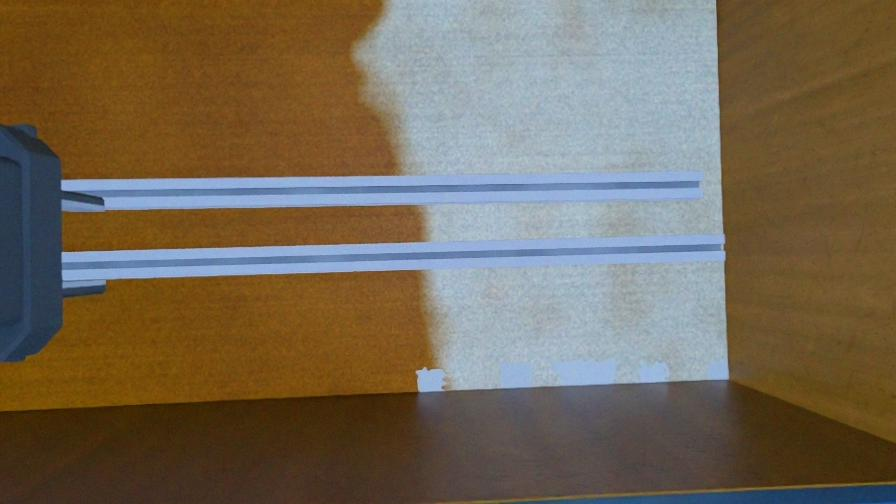

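Scene clock: 352.47 s.
Joint torques (N m): left_arm=[-8.76 8.98 6.4 -3.58 0.04 -0.24 0.27] | right_arm=[23.99 -4.38 -0.96 9.4 -0.1 1.74 -0.23]
External joint torques (N m): left_arm=[-0.82 -0.42 -0.08 -0.07 0.11 0.12 0.28] | right_arm=[-1.8 0.03 -0.17 0.06 0.12 0.16 -0.18]
Motor temperatures (°C): left_arm=[36 34 34 37 43 39 41] | right_arm=[40 38 31 40 38 40 36]
Wrist force (N): left_arm=[-1.3 1.8 -9.4] | right_arm=[0.3 -4.1 -9.7]
Wrist torque (N m): left_arm=[-0.43 -0.23 0.26] | right_arm=[0.02 -0.19 -0.27]
Wrist force, peak (N): left_arm=[-0.6 1.2 -10.4] | right_arm=[0.1 -4.3 -10.1]
move: done
base_odometry: x=+0.534 y=-0.690 heading=+0.000
lidar_m: 0.15 0.16 0.22 0.66 2.23 1.63 1.55 1.61 2.19 4.12 0.23 0.17
base_status: not commanded
joint_positions: torso_squat_rad=+0.350 torso_shift_rad=+0.000 torso_pitch_rad=+0.900 torso_yaw_rad=+0.000 left_shoulder_pitch_rad=-1.557 left_shoulder_roll_rad=+1.651 left_shoulder_yaw_rad=-1.295 left_elbow_rad=-2.404 left_forearm_roll_rad=+0.941 left_wrist_pitch_rad=+0.964 left_hand_roll_rad=+1.426 left_gripper_m=+0.045 right_shoulder_pitch_rad=+0.300 right_shoulder_roll_rad=-0.150 right_shoulder_yaw_rad=+0.014 right_elbow_rad=-0.220 right_forearm_roll_rad=+0.030 right_wrist_pitch_rad=-0.021 right_hand_roll_rad=+0.014 right_gripper_m=+0.100 head_pan_rad=+0.000 head_tilt_rad=+0.600
joint_status: all done
wheel_motors_off: 0
motor_effort: left_wheel=+8(8) right_wheel=-6(9)
chest: x=+0.0144 y=+0.0003 z=+1.1304 quat_wxyz=(+0.900, +0.000, +0.435, +0.000) (m; base frame)
left_hand: x=+0.3035 y=+0.2070 z=+0.8100 quat_wxyz=(+0.996, -0.079, -0.050, -0.004) (m; base frame)
right_hand: x=-0.5788 y=-0.3315 z=+0.8035 quat_wxyz=(+0.886, -0.069, +0.458, +0.031) (m; base frame)
pictures: none
No camera images: "cameras" was empty.

Scene clock: 355.63 s.
Joint torques (N m): left_arm=[-8.53 8.96 6.32 -3.77 0.07 -0.37 0.16] | right_arm=[23.45 -4.36 -0.69 9.44 -0.22 1.58 -0.36]
External joint torques (N m): left_arm=[-0.59 -0.43 -0.16 -0.25 0.14 -0.01 0.17] | right_arm=[-2.35 0.05 0.09 0.1 0 0 -0.32]
Motor temperatures (°C): left_arm=[36 34 34 37 43 39 41] | right_arm=[40 38 31 40 38 40 36]
Wrist force (N): left_arm=[-1.6 1.5 -9.3] | right_arm=[0.2 -4.3 -9.9]
Wrist torque (N m): left_arm=[-0.39 -0.26 0.26] | right_arm=[0.05 -0.20 -0.26]
Wrist force, peak (N): left_arm=[-1.7 1.8 -10.1] | right_arm=[0.3 -4.2 -10.4]
move: done
base_odometry: x=-0.006 y=-0.690 heading=+0.001
lidar_m: 0.68 0.73 1.00 4.19 1.47 1.05 1.01 1.07 1.43 3.83 2.17 0.72
base_status: done (sent for 1.8 of 1.8 s)
joint_positions: torso_squat_rad=+0.350 torso_shift_rad=+0.000 torso_pitch_rad=+0.900 torso_yaw_rad=+0.000 left_shoulder_pitch_rad=-1.557 left_shoulder_roll_rad=+1.651 left_shoulder_yaw_rad=-1.295 left_elbow_rad=-2.404 left_forearm_roll_rad=+0.941 left_wrist_pitch_rad=+0.964 left_hand_roll_rad=+1.426 left_gripper_m=+0.045 right_shoulder_pitch_rad=+0.300 right_shoulder_roll_rad=-0.150 right_shoulder_yaw_rad=+0.014 right_elbow_rad=-0.220 right_forearm_roll_rad=+0.030 right_wrist_pitch_rad=-0.021 right_hand_roll_rad=+0.014 right_gripper_m=+0.100 head_pan_rad=+0.000 head_tilt_rad=+0.600
joint_status: not commanded
wheel_motors_off: 0
motor_effort: left_wheel=+13(49) right_wheel=-10(33)
chest: x=+0.0144 y=+0.0003 z=+1.1304 quat_wxyz=(+0.900, +0.000, +0.435, +0.000) (m; base frame)
left_hand: x=+0.3035 y=+0.2070 z=+0.8100 quat_wxyz=(+0.996, -0.079, -0.050, -0.004) (m; base frame)
right_hand: x=-0.5788 y=-0.3315 z=+0.8035 quat_wxyz=(+0.886, -0.069, +0.458, +0.031) (m; base frame)
pictures: none
No camera images: "cameras" was empty.

Scene clock: 359.57 s.
Joint torques (N m): left_arm=[-11.08 9.09 4.19 -8.29 0.49 -1.24 0.82] | right_arm=[15.41 -5.3 -0.49 5.48 0.05 0.75 -0.32]
External joint torques (N m): left_arm=[-1.75 -0.94 -0.42 -0.18 -0.09 0.35 0.8] | right_arm=[-1.03 -0.44 0.2 -0.38 0.18 -0.07 -0.29]
Motor temperatures (°C): left_arm=[36 34 34 37 43 39 41] | right_arm=[40 38 31 40 38 40 36]
Wrist force (N): left_arm=[0.6 -5.7 -2.4] | right_arm=[-2.5 -4.1 -12.1]
Wrist torque (N m): left_arm=[0.07 -0.10 0.19] | right_arm=[0.10 -0.37 -0.28]
Wrist force, peak (N): left_arm=[-3.0 2.6 -9.7] | right_arm=[-2.5 -3.7 -12.6]
move: done
base_odometry: x=-0.007 y=-0.690 heading=+1.564
lidar_m: 4.29 1.48 1.05 1.00 1.04 1.43 3.74 2.20 0.73 0.70 0.73 0.99
base_status: done (sent for 2.23 of 2.23 s)
joint_positions: torso_squat_rad=+0.600 torso_shift_rad=+0.000 torso_pitch_rad=+0.500 torso_yaw_rad=+0.000 left_shoulder_pitch_rad=-0.500 left_shoulder_roll_rad=+0.500 left_shoulder_yaw_rad=+0.100 left_elbow_rad=-1.200 left_forearm_roll_rad=+0.000 left_wrist_pitch_rad=-0.600 left_hand_roll_rad=-1.300 left_gripper_m=+0.045 right_shoulder_pitch_rad=+0.200 right_shoulder_roll_rad=-0.150 right_shoulder_yaw_rad=+0.014 right_elbow_rad=-0.220 right_forearm_roll_rad=+0.030 right_wrist_pitch_rad=-0.021 right_hand_roll_rad=+0.014 right_gripper_m=+0.100 head_pan_rad=+0.000 head_tilt_rad=+0.300
joint_status: all done
wheel_motors_off: 0
motor_effort: left_wheel=+5(46) right_wheel=+13(54)
chest: x=-0.0797 y=+0.0004 z=+1.1298 quat_wxyz=(+0.969, +0.000, +0.247, +0.000) (m; base frame)
left_hand: x=+0.4572 y=+0.3355 z=+0.8986 quat_wxyz=(+0.351, +0.558, -0.547, -0.515) (m; base frame)
right_hand: x=-0.4366 y=-0.3341 z=+0.5557 quat_wxyz=(+0.971, -0.071, +0.226, +0.030) (m; base frame)
pictures: none
No camera images: "cameras" was empty.

Scene clock: 364.33 s.
Joint torques (N m): left_arm=[-3.98 4.65 0.62 -4.84 0.25 -1.8 0.25] | right_arm=[15.08 -5.21 -0.34 5.88 -0.12 0.81 -0.3]
External joint torques (N m): left_arm=[0.31 0.77 -0.33 -0.07 0 -0.05 0.24] | right_arm=[-1.36 -0.34 0.36 0.02 0.01 -0.02 -0.27]
Motor temperatures (°C): left_arm=[36 34 34 37 43 39 41] | right_arm=[40 38 31 40 38 40 36]
Wrist force (N): left_arm=[-0.2 -5.7 -2.5] | right_arm=[-2.2 -3.7 -12.0]
Wrist torque (N m): left_arm=[0.07 -0.10 0.25] | right_arm=[0.04 -0.34 -0.30]
Wrist force, peak (N): left_arm=[-1.0 -6.7 -1.2] | right_arm=[-2.3 -4.0 -12.5]
move: done
base_odometry: x=+0.001 y=+0.500 heading=+1.565
lidar_m: 4.38 1.50 1.09 1.02 1.08 1.46 3.83 1.02 0.76 0.89 0.85 2.11
base_status: done (sent for 3.4 of 3.4 s)
joint_positions: torso_squat_rad=+0.800 torso_shift_rad=+0.000 torso_pitch_rad=+0.500 torso_yaw_rad=+0.000 left_shoulder_pitch_rad=-0.433 left_shoulder_roll_rad=+0.173 left_shoulder_yaw_rad=+0.102 left_elbow_rad=-0.600 left_forearm_roll_rad=+0.046 left_wrist_pitch_rad=-1.289 left_hand_roll_rad=-1.442 left_gripper_m=+0.045 right_shoulder_pitch_rad=+0.200 right_shoulder_roll_rad=-0.150 right_shoulder_yaw_rad=+0.014 right_elbow_rad=-0.220 right_forearm_roll_rad=+0.030 right_wrist_pitch_rad=-0.021 right_hand_roll_rad=+0.014 right_gripper_m=+0.100 head_pan_rad=+0.000 head_tilt_rad=+0.300
joint_status: all done
wheel_motors_off: 0
motor_effort: left_wheel=+8(44) right_wheel=-9(47)
chest: x=-0.0796 y=+0.0003 z=+1.0397 quat_wxyz=(+0.969, +0.000, +0.247, +0.000) (m; base frame)
left_hand: x=+0.2968 y=+0.2753 z=+0.6559 quat_wxyz=(+0.428, +0.542, -0.572, -0.442) (m; base frame)
right_hand: x=-0.4365 y=-0.3341 z=+0.4657 quat_wxyz=(+0.971, -0.071, +0.226, +0.030) (m; base frame)
pictures: none
No camera images: "cameras" was empty.

Scene clock: 368.30 s.
Joint torques (N m): left_arm=[-4.28 4.7 0.47 -4.87 0.37 -1.73 0.07] | right_arm=[15.14 -5.06 -0.33 5.97 0.07 0.74 -0.35]
External joint torques (N m): left_arm=[0 0.82 -0.48 -0.1 0.13 0.03 0.05] | right_arm=[-1.31 -0.19 0.37 0.11 0.2 -0.09 -0.32]
Motor temperatures (°C): left_arm=[36 34 34 37 43 39 41] | right_arm=[40 38 31 40 38 40 36]
Wrist force (N): left_arm=[-0.4 -5.6 -2.5] | right_arm=[-2.1 -4.1 -11.9]
Wrist torque (N m): left_arm=[0.07 -0.14 0.22] | right_arm=[0.10 -0.33 -0.32]
Wrist force, peak (N): left_arm=[-0.4 -6.4 -2.5] | right_arm=[-2.2 -4.2 -12.3]
move: done
base_odometry: x=+0.001 y=+0.499 heading=+0.002
lidar_m: 0.88 0.86 2.12 4.26 1.50 1.08 1.02 1.07 1.48 3.91 0.99 0.77
base_status: done (sent for 2.23 of 2.23 s)
joint_positions: torso_squat_rad=+0.800 torso_shift_rad=+0.000 torso_pitch_rad=+0.500 torso_yaw_rad=+0.000 left_shoulder_pitch_rad=-0.433 left_shoulder_roll_rad=+0.173 left_shoulder_yaw_rad=+0.102 left_elbow_rad=-0.600 left_forearm_roll_rad=+0.046 left_wrist_pitch_rad=-1.289 left_hand_roll_rad=-1.442 left_gripper_m=+0.045 right_shoulder_pitch_rad=+0.200 right_shoulder_roll_rad=-0.150 right_shoulder_yaw_rad=+0.014 right_elbow_rad=-0.220 right_forearm_roll_rad=+0.030 right_wrist_pitch_rad=-0.021 right_hand_roll_rad=+0.014 right_gripper_m=+0.100 head_pan_rad=+0.300 head_tilt_rad=+0.300
joint_status: all done
wheel_motors_off: 0
motor_effort: left_wheel=+15(40) right_wheel=+3(46)
chest: x=-0.0796 y=+0.0003 z=+1.0397 quat_wxyz=(+0.969, +0.000, +0.247, +0.000) (m; base frame)
left_hand: x=+0.2968 y=+0.2753 z=+0.6559 quat_wxyz=(+0.428, +0.542, -0.572, -0.442) (m; base frame)
right_hand: x=-0.4365 y=-0.3341 z=+0.4657 quat_wxyz=(+0.971, -0.071, +0.226, +0.030) (m; base frame)
pictures: head_camera
camera_calibration:
head_camera: T_world_to_cam=[[0.203081, -0.970564, -0.129478, 0.154714], [-0.680325, -0.0447595, -0.731543, 0.962382], [0.704213, 0.23665, -0.669388, 0.722447], [0, 0, 0, 1]] pos_world=[0.114556, 0.0222684, 1.20765]

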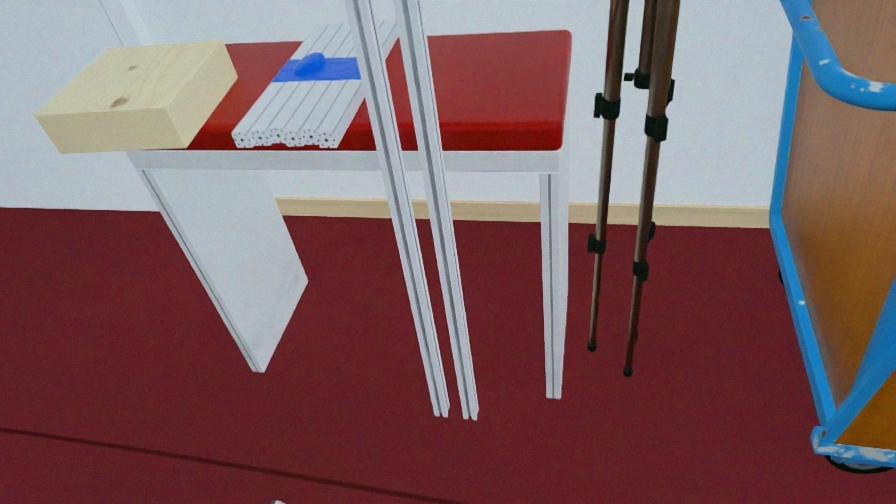

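Emit:
{"op": "move", "data": {
  "joints": {"left_elbow_rad":-0.4},
  "cameras": []
}}

Emit:
{"op": "move", "data": {
  "target": {"side":"left","x":0.22,"y":0.273,"z":0.575,"quat_wxyz":[0.514,0.486,-0.486,-0.514]},
  "cameras": []
}}

Emit:
{"op": "move", "data": {
  "base": {"x_m_s":0.3,"for_s":1.33},
  "cameras": ["left_wrist_camera"]
}}

Scene clock: 373.80 s.
Joint torques (N m): left_arm=[-3.8 5.21 -0.12 -3.53 0.37 -1.93 0.16] | right_arm=[15.35 -5.07 -0.35 5.64 0.05 0.86 -0.24]
External joint torques (N m): left_arm=[-0.95 1.35 -0.87 -0.25 0.12 -0.1 0.15] | right_arm=[-1.09 -0.21 0.34 -0.23 0.18 0.03 -0.21]
Motor temperatures (°C): left_arm=[36 34 34 37 43 39 41] | right_arm=[40 38 31 40 38 40 36]
Wrist force (N): left_arm=[-0.2 -6.2 -3.7] | right_arm=[-2.1 -4.0 -12.0]
Wrist torque (N m): left_arm=[0.12 -0.11 0.23] | right_arm=[0.10 -0.32 -0.30]
Wrist force, peak (N): left_arm=[-0.5 -7.1 -2.8] | right_arm=[-2.1 -4.1 -12.2]
move: done
base_odometry: x=+0.001 y=+0.499 heading=+0.002
lidar_m: 0.88 0.87 2.09 4.28 1.51 1.08 1.02 1.07 1.47 3.90 1.00 0.77
base_status: not commanded
joint_positions: torso_squat_rad=+0.800 torso_shift_rad=+0.000 torso_pitch_rad=+0.500 torso_yaw_rad=+0.000 left_shoulder_pitch_rad=-0.433 left_shoulder_roll_rad=+0.173 left_shoulder_yaw_rad=+0.102 left_elbow_rad=-0.400 left_forearm_roll_rad=+0.046 left_wrist_pitch_rad=-1.289 left_hand_roll_rad=-1.442 left_gripper_m=+0.045 right_shoulder_pitch_rad=+0.200 right_shoulder_roll_rad=-0.150 right_shoulder_yaw_rad=+0.014 right_elbow_rad=-0.220 right_forearm_roll_rad=+0.030 right_wrist_pitch_rad=-0.021 right_hand_roll_rad=+0.014 right_gripper_m=+0.100 head_pan_rad=+0.300 head_tilt_rad=+0.300
joint_status: all done
wheel_motors_off: 0
motor_effort: left_wheel=+16(16) right_wheel=+5(6)
chest: x=-0.0796 y=+0.0003 z=+1.0397 quat_wxyz=(+0.969, +0.000, +0.247, +0.000) (m; base frame)
left_hand: x=+0.2545 y=+0.2859 z=+0.5955 quat_wxyz=(+0.486, +0.506, -0.517, -0.490) (m; base frame)
right_hand: x=-0.4365 y=-0.3341 z=+0.4657 quat_wxyz=(+0.971, -0.071, +0.226, +0.030) (m; base frame)
pictures: none
No camera images: "cameras" was empty.

Scene clock: 374.97 s.
Joint torques (N m): left_arm=[-1.3 2.65 -0.63 -3.82 0.08 -2.05 0.14] | right_arm=[15.37 -4.85 -0.67 5.46 0 0.81 -0.38]
External joint torques (N m): left_arm=[-0.43 -0.06 -1.34 -0.37 -0.11 -0.19 0.13] | right_arm=[-1.08 0.01 0.02 -0.41 0.13 -0.01 -0.36]
Motor temperatures (°C): left_arm=[36 34 34 37 43 39 41] | right_arm=[39 38 31 40 38 40 36]
Wrist force (N): left_arm=[-0.1 -6.0 -4.0] | right_arm=[-2.2 -4.0 -12.0]
Wrist torque (N m): left_arm=[0.07 -0.11 0.24] | right_arm=[0.09 -0.33 -0.29]
Wrist force, peak (N): left_arm=[0.5 -6.8 -4.0] | right_arm=[-1.9 -3.9 -12.3]
move: done
base_odometry: x=+0.001 y=+0.499 heading=+0.002
lidar_m: 0.89 0.86 2.10 4.26 1.49 1.07 1.02 1.06 1.47 3.88 0.99 0.77
base_status: not commanded
joint_positions: torso_squat_rad=+0.800 torso_shift_rad=+0.000 torso_pitch_rad=+0.500 torso_yaw_rad=+0.000 left_shoulder_pitch_rad=-0.297 left_shoulder_roll_rad=+0.123 left_shoulder_yaw_rad=+0.087 left_elbow_rad=-0.553 left_forearm_roll_rad=+0.033 left_wrist_pitch_rad=-1.185 left_hand_roll_rad=-1.479 left_gripper_m=+0.045 right_shoulder_pitch_rad=+0.200 right_shoulder_roll_rad=-0.150 right_shoulder_yaw_rad=+0.014 right_elbow_rad=-0.220 right_forearm_roll_rad=+0.030 right_wrist_pitch_rad=-0.021 right_hand_roll_rad=+0.014 right_gripper_m=+0.100 head_pan_rad=+0.300 head_tilt_rad=+0.300
joint_status: all done
wheel_motors_off: 0
motor_effort: left_wheel=+17(18) right_wheel=+4(6)
chest: x=-0.0796 y=+0.0003 z=+1.0397 quat_wxyz=(+0.969, +0.000, +0.247, +0.000) (m; base frame)
left_hand: x=+0.2198 y=+0.2731 z=+0.5752 quat_wxyz=(+0.510, +0.489, -0.490, -0.510) (m; base frame)
left_hand_status: reached (checked arc, planned for 0.5 s): 0 mm and 0.9 deg off.
right_hand: x=-0.4365 y=-0.3341 z=+0.4657 quat_wxyz=(+0.971, -0.071, +0.226, +0.030) (m; base frame)
pictures: none
No camera images: "cameras" was empty.

Scene clock: 377.53 s.
Joint torques (N m): left_arm=[-0.15 2.72 -0.35 -3.59 0.06 -1.92 0.23] | right_arm=[15.37 -4.79 -0.5 5.78 0.06 0.89 -0.11]
External joint torques (N m): left_arm=[0.72 0.01 -1.05 -0.14 -0.13 -0.07 0.22] | right_arm=[-1.07 0.08 0.19 -0.09 0.19 0.07 -0.09]
Motor temperatures (°C): left_arm=[36 34 34 37 43 39 41] | right_arm=[39 38 31 40 38 40 36]
Wrist force (N): left_arm=[0.0 -6.0 -3.8] | right_arm=[-2.3 -4.3 -12.0]
Wrist torque (N m): left_arm=[0.09 -0.08 0.22] | right_arm=[0.13 -0.34 -0.30]
Wrist force, peak (N): left_arm=[0.0 -6.3 -4.6] | right_arm=[-2.2 -4.1 -12.3]
move: done
base_odometry: x=+0.401 y=+0.500 heading=+0.002
lidar_m: 0.50 0.49 0.93 4.14 2.07 1.48 1.42 1.51 2.02 1.24 0.45 0.46
base_status: done (sent for 1.33 of 1.33 s)
joint_positions: torso_squat_rad=+0.800 torso_shift_rad=+0.000 torso_pitch_rad=+0.500 torso_yaw_rad=+0.000 left_shoulder_pitch_rad=-0.297 left_shoulder_roll_rad=+0.123 left_shoulder_yaw_rad=+0.087 left_elbow_rad=-0.553 left_forearm_roll_rad=+0.033 left_wrist_pitch_rad=-1.185 left_hand_roll_rad=-1.479 left_gripper_m=+0.045 right_shoulder_pitch_rad=+0.200 right_shoulder_roll_rad=-0.150 right_shoulder_yaw_rad=+0.014 right_elbow_rad=-0.220 right_forearm_roll_rad=+0.030 right_wrist_pitch_rad=-0.021 right_hand_roll_rad=+0.014 right_gripper_m=+0.100 head_pan_rad=+0.300 head_tilt_rad=+0.300
joint_status: not commanded
wheel_motors_off: 0
motor_effort: left_wheel=-8(49) right_wheel=+3(45)
chest: x=-0.0796 y=+0.0003 z=+1.0397 quat_wxyz=(+0.969, +0.000, +0.247, +0.000) (m; base frame)
left_hand: x=+0.2200 y=+0.2731 z=+0.5753 quat_wxyz=(+0.510, +0.489, -0.490, -0.510) (m; base frame)
right_hand: x=-0.4365 y=-0.3341 z=+0.4657 quat_wxyz=(+0.971, -0.071, +0.226, +0.030) (m; base frame)
pictures: left_wrist_camera
camera_calibration:
left_wrist_camera: T_world_to_cam=[[-0.0347036, -0.999154, 0.0220743, 0.267175], [-0.511186, -0.00123327, -0.859469, 0.639232], [0.858769, -0.0411108, -0.51071, 0.194915], [0, 0, 0, 1]] pos_world=[0.168651, 0.27575, 0.643048]

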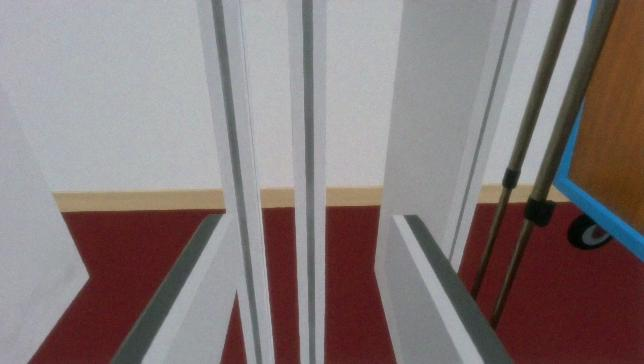

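Emit:
{"op": "move", "data": {
  "base": {"x_m_s":0.15,"for_s":1.07},
  "cameras": []
}}

Emit:
{"op": "move", "data": {
  "target": {"side":"left","x":0.245,"y":0.274,"z":0.575,"quat_wxyz":[0.514,0.486,-0.486,-0.514]},
  "min_time_s": 1,
  "cameras": ["left_wrist_camera"]
}}

Scene clock: 382.57 s.
Joint torques (N m): left_arm=[-0.52 2.24 0.09 -3.37 -0.06 -1.98 -0.04] | right_arm=[15.51 -5.09 -0.28 5.93 0.05 0.75 -0.16]
External joint torques (N m): left_arm=[0.36 -0.48 -0.61 0.08 -0.25 -0.12 -0.05] | right_arm=[-0.93 -0.22 0.42 0.07 0.18 -0.07 -0.13]
Motor temperatures (°C): left_arm=[36 33 33 37 43 39 41] | right_arm=[39 38 31 40 38 40 36]
Wrist force (N): left_arm=[-0.2 -6.1 -3.9] | right_arm=[-2.1 -4.0 -11.9]
Wrist torque (N m): left_arm=[0.08 -0.13 0.26] | right_arm=[0.08 -0.32 -0.30]
Wrist force, peak (N): left_arm=[-0.2 -6.6 -4.2] | right_arm=[-2.0 -4.0 -12.3]
move: done
base_odometry: x=+0.561 y=+0.500 heading=+0.001
lidar_m: 0.32 0.33 0.39 3.54 2.32 1.65 1.59 1.66 2.25 0.59 0.36 0.55
base_status: done (sent for 1.07 of 1.07 s)
joint_positions: torso_squat_rad=+0.800 torso_shift_rad=+0.000 torso_pitch_rad=+0.500 torso_yaw_rad=+0.000 left_shoulder_pitch_rad=-0.297 left_shoulder_roll_rad=+0.123 left_shoulder_yaw_rad=+0.087 left_elbow_rad=-0.553 left_forearm_roll_rad=+0.033 left_wrist_pitch_rad=-1.185 left_hand_roll_rad=-1.479 left_gripper_m=+0.045 right_shoulder_pitch_rad=+0.200 right_shoulder_roll_rad=-0.150 right_shoulder_yaw_rad=+0.014 right_elbow_rad=-0.220 right_forearm_roll_rad=+0.030 right_wrist_pitch_rad=-0.021 right_hand_roll_rad=+0.014 right_gripper_m=+0.100 head_pan_rad=+0.300 head_tilt_rad=+0.300
joint_status: not commanded
wheel_motors_off: 0
motor_effort: left_wheel=-7(21) right_wheel=+6(39)
chest: x=-0.0796 y=+0.0003 z=+1.0397 quat_wxyz=(+0.969, +0.000, +0.247, +0.000) (m; base frame)
left_hand: x=+0.2200 y=+0.2731 z=+0.5753 quat_wxyz=(+0.510, +0.489, -0.490, -0.510) (m; base frame)
right_hand: x=-0.4365 y=-0.3341 z=+0.4657 quat_wxyz=(+0.971, -0.071, +0.226, +0.030) (m; base frame)
pictures: none
No camera images: "cameras" was empty.

Scene clock: 383.90 s.
Joint torques (N m): left_arm=[-2.95 3.68 1.45 -4.81 0.24 -1.84 0.7] | right_arm=[14.97 -5.41 -0.34 5.97 0.12 0.78 -0.32]
External joint torques (N m): left_arm=[-1.06 0.78 0.7 -0.87 0.06 0.02 0.69] | right_arm=[-1.47 -0.55 0.35 0.1 0.24 -0.05 -0.29]
Motor temperatures (°C): left_arm=[36 33 33 37 43 39 41] | right_arm=[39 38 31 40 38 39 36]
Wrist force (N): left_arm=[0.0 -6.3 -4.3] | right_arm=[-2.0 -4.0 -12.0]
Wrist torque (N m): left_arm=[0.12 -0.08 0.23] | right_arm=[0.08 -0.31 -0.29]
Wrist force, peak (N): left_arm=[-0.1 -6.6 -4.2] | right_arm=[-2.2 -4.0 -12.2]
move: done
base_odometry: x=+0.561 y=+0.500 heading=+0.001
lidar_m: 0.34 0.33 0.38 3.55 2.29 1.67 1.58 1.64 2.25 0.61 0.36 0.55
base_status: not commanded
joint_positions: torso_squat_rad=+0.800 torso_shift_rad=+0.000 torso_pitch_rad=+0.500 torso_yaw_rad=+0.000 left_shoulder_pitch_rad=-0.333 left_shoulder_roll_rad=+0.131 left_shoulder_yaw_rad=+0.092 left_elbow_rad=-0.579 left_forearm_roll_rad=+0.037 left_wrist_pitch_rad=-1.108 left_hand_roll_rad=-1.479 left_gripper_m=+0.045 right_shoulder_pitch_rad=+0.200 right_shoulder_roll_rad=-0.150 right_shoulder_yaw_rad=+0.014 right_elbow_rad=-0.220 right_forearm_roll_rad=+0.030 right_wrist_pitch_rad=-0.021 right_hand_roll_rad=+0.014 right_gripper_m=+0.100 head_pan_rad=+0.300 head_tilt_rad=+0.300
joint_status: all done
wheel_motors_off: 0
motor_effort: left_wheel=-7(9) right_wheel=+7(9)
chest: x=-0.0796 y=+0.0003 z=+1.0397 quat_wxyz=(+0.969, +0.000, +0.247, +0.000) (m; base frame)
left_hand: x=+0.2448 y=+0.2738 z=+0.5749 quat_wxyz=(+0.514, +0.486, -0.486, -0.514) (m; base frame)
left_hand_status: reached (checked arc, planned for 1.0 s): 0 mm and 0.0 deg off.
right_hand: x=-0.4365 y=-0.3341 z=+0.4657 quat_wxyz=(+0.971, -0.071, +0.226, +0.030) (m; base frame)
pictures: left_wrist_camera
camera_calibration:
left_wrist_camera: T_world_to_cam=[[-0.0333059, -0.999182, 0.0229298, 0.267876], [-0.524881, -0.00203727, -0.851173, 0.650364], [0.850524, -0.0403845, -0.524384, 0.183122], [0, 0, 0, 1]] pos_world=[0.194536, 0.276377, 0.643456]

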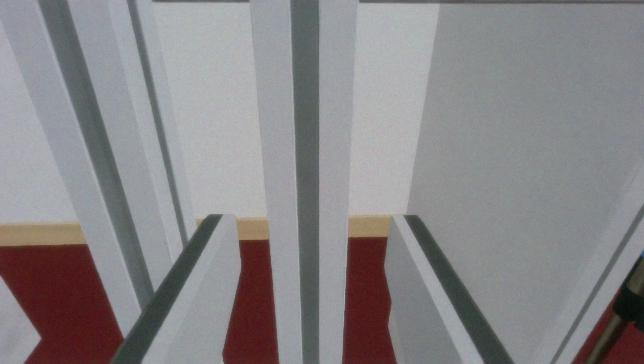

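Emit:
{"op": "move", "data": {
  "base": {"x_m_s":0.1,"for_s":0.25},
  "cameras": ["left_wrist_camera"]
}}

Emit:
{"op": "move", "data": {
  "target": {"side":"left","x":0.26,"y":0.274,"z":0.575,"quat_wxyz":[0.514,0.486,-0.486,-0.514]},
  "min_time_s": 1,
  "cameras": ["left_wrist_camera"]
}}

Scene clock: 388.67 s.
Joint torques (N m): left_arm=[-1.04 4.15 1.21 -3.66 0.4 -1.94 0.34] | right_arm=[14.99 -5.44 -0.32 5.76 -0.08 0.74 -0.3]
External joint torques (N m): left_arm=[0.86 1.24 0.46 0.27 0.22 -0.08 0.33] | right_arm=[-1.45 -0.58 0.37 -0.1 0.05 -0.08 -0.28]
Motor temperatures (°C): left_arm=[35 33 33 37 43 39 41] | right_arm=[39 38 31 40 38 39 36]
Wrist force (N): left_arm=[-0.7 -6.3 -4.2] | right_arm=[-2.0 -3.9 -11.8]
Wrist torque (N m): left_arm=[0.10 -0.17 0.24] | right_arm=[0.09 -0.30 -0.28]
Wrist force, peak (N): left_arm=[-0.7 -6.6 -4.8] | right_arm=[-2.6 -4.2 -12.2]
move: done
base_odometry: x=+0.587 y=+0.500 heading=+0.001
lidar_m: 0.30 0.30 0.34 3.46 2.35 1.68 1.61 1.69 2.26 0.51 0.35 0.55
base_status: done (sent for 0.27 of 0.27 s)
joint_positions: torso_squat_rad=+0.800 torso_shift_rad=+0.000 torso_pitch_rad=+0.500 torso_yaw_rad=+0.000 left_shoulder_pitch_rad=-0.333 left_shoulder_roll_rad=+0.131 left_shoulder_yaw_rad=+0.092 left_elbow_rad=-0.579 left_forearm_roll_rad=+0.037 left_wrist_pitch_rad=-1.108 left_hand_roll_rad=-1.479 left_gripper_m=+0.045 right_shoulder_pitch_rad=+0.200 right_shoulder_roll_rad=-0.150 right_shoulder_yaw_rad=+0.014 right_elbow_rad=-0.220 right_forearm_roll_rad=+0.030 right_wrist_pitch_rad=-0.021 right_hand_roll_rad=+0.014 right_gripper_m=+0.100 head_pan_rad=+0.300 head_tilt_rad=+0.300
joint_status: not commanded
wheel_motors_off: 0
motor_effort: left_wheel=-8(24) right_wheel=+5(37)
chest: x=-0.0796 y=+0.0003 z=+1.0397 quat_wxyz=(+0.969, +0.000, +0.247, +0.000) (m; base frame)
left_hand: x=+0.2450 y=+0.2737 z=+0.5750 quat_wxyz=(+0.514, +0.486, -0.486, -0.514) (m; base frame)
right_hand: x=-0.4365 y=-0.3341 z=+0.4657 quat_wxyz=(+0.971, -0.071, +0.226, +0.030) (m; base frame)
pictures: left_wrist_camera
camera_calibration:
left_wrist_camera: T_world_to_cam=[[-0.0334102, -0.999179, 0.0229304, 0.267871], [-0.52455, -0.00199874, -0.851377, 0.650577], [0.850724, -0.0404728, -0.524052, 0.182811], [0, 0, 0, 1]] pos_world=[0.194688, 0.27635, 0.643547]

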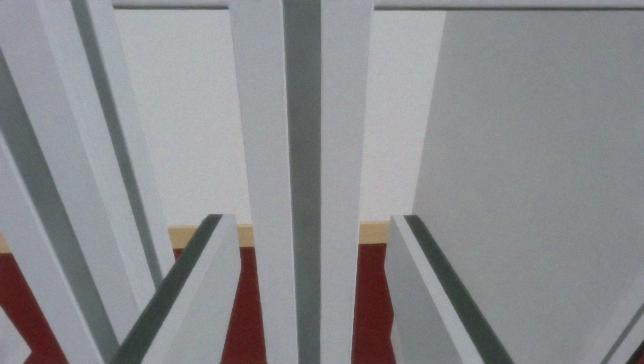

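Scene clock: 390.00 s.
Joint torques (N m): left_arm=[-4.6 4.58 1.38 -3.65 0.41 -1.78 -0.13] | right_arm=[15.31 -5.29 -0.4 5.91 0.21 0.85 -0.05]
External joint torques (N m): left_arm=[-1.97 1.54 0.65 0.41 0.23 0.08 -0.14] | right_arm=[-1.13 -0.42 0.29 0.04 0.34 0.03 -0.03]
Motor temperatures (°C): left_arm=[35 33 33 37 43 39 41] | right_arm=[39 38 31 40 38 39 36]
Wrist force (N): left_arm=[-0.6 -6.0 -4.3] | right_arm=[-2.2 -3.9 -11.8]
Wrist torque (N m): left_arm=[0.08 -0.15 0.23] | right_arm=[0.08 -0.32 -0.29]
Wrist force, peak (N): left_arm=[-0.5 -6.5 -4.6] | right_arm=[-2.2 -4.0 -12.1]
move: done
base_odometry: x=+0.587 y=+0.500 heading=+0.001
lidar_m: 0.32 0.31 0.34 3.46 2.34 1.67 1.61 1.68 2.28 0.47 0.34 0.55
base_status: not commanded
joint_positions: torso_squat_rad=+0.800 torso_shift_rad=+0.000 torso_pitch_rad=+0.500 torso_yaw_rad=+0.000 left_shoulder_pitch_rad=-0.372 left_shoulder_roll_rad=+0.136 left_shoulder_yaw_rad=+0.097 left_elbow_rad=-0.557 left_forearm_roll_rad=+0.041 left_wrist_pitch_rad=-1.091 left_hand_roll_rad=-1.479 left_gripper_m=+0.045 right_shoulder_pitch_rad=+0.200 right_shoulder_roll_rad=-0.150 right_shoulder_yaw_rad=+0.014 right_elbow_rad=-0.220 right_forearm_roll_rad=+0.030 right_wrist_pitch_rad=-0.021 right_hand_roll_rad=+0.014 right_gripper_m=+0.100 head_pan_rad=+0.300 head_tilt_rad=+0.300
joint_status: all done
wheel_motors_off: 0
motor_effort: left_wheel=-7(8) right_wheel=+6(9)
chest: x=-0.0796 y=+0.0003 z=+1.0397 quat_wxyz=(+0.969, +0.000, +0.247, +0.000) (m; base frame)
left_hand: x=+0.2595 y=+0.2736 z=+0.5756 quat_wxyz=(+0.514, +0.485, -0.486, -0.514) (m; base frame)
left_hand_status: reached (checked arc, planned for 1.0 s): 1 mm and 0.1 deg off.
right_hand: x=-0.4365 y=-0.3341 z=+0.4657 quat_wxyz=(+0.971, -0.071, +0.226, +0.030) (m; base frame)
pictures: left_wrist_camera
camera_calibration:
left_wrist_camera: T_world_to_cam=[[-0.0331542, -0.999181, 0.0232011, 0.268041], [-0.525214, -0.0023322, -0.850967, 0.658676], [0.850324, -0.0403987, -0.524706, 0.171239], [0, 0, 0, 1]] pos_world=[0.209224, 0.276275, 0.644143]

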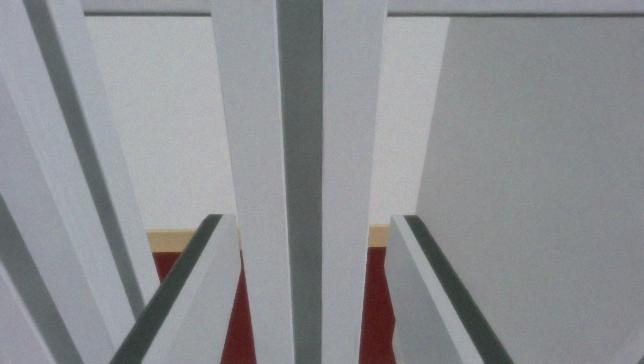

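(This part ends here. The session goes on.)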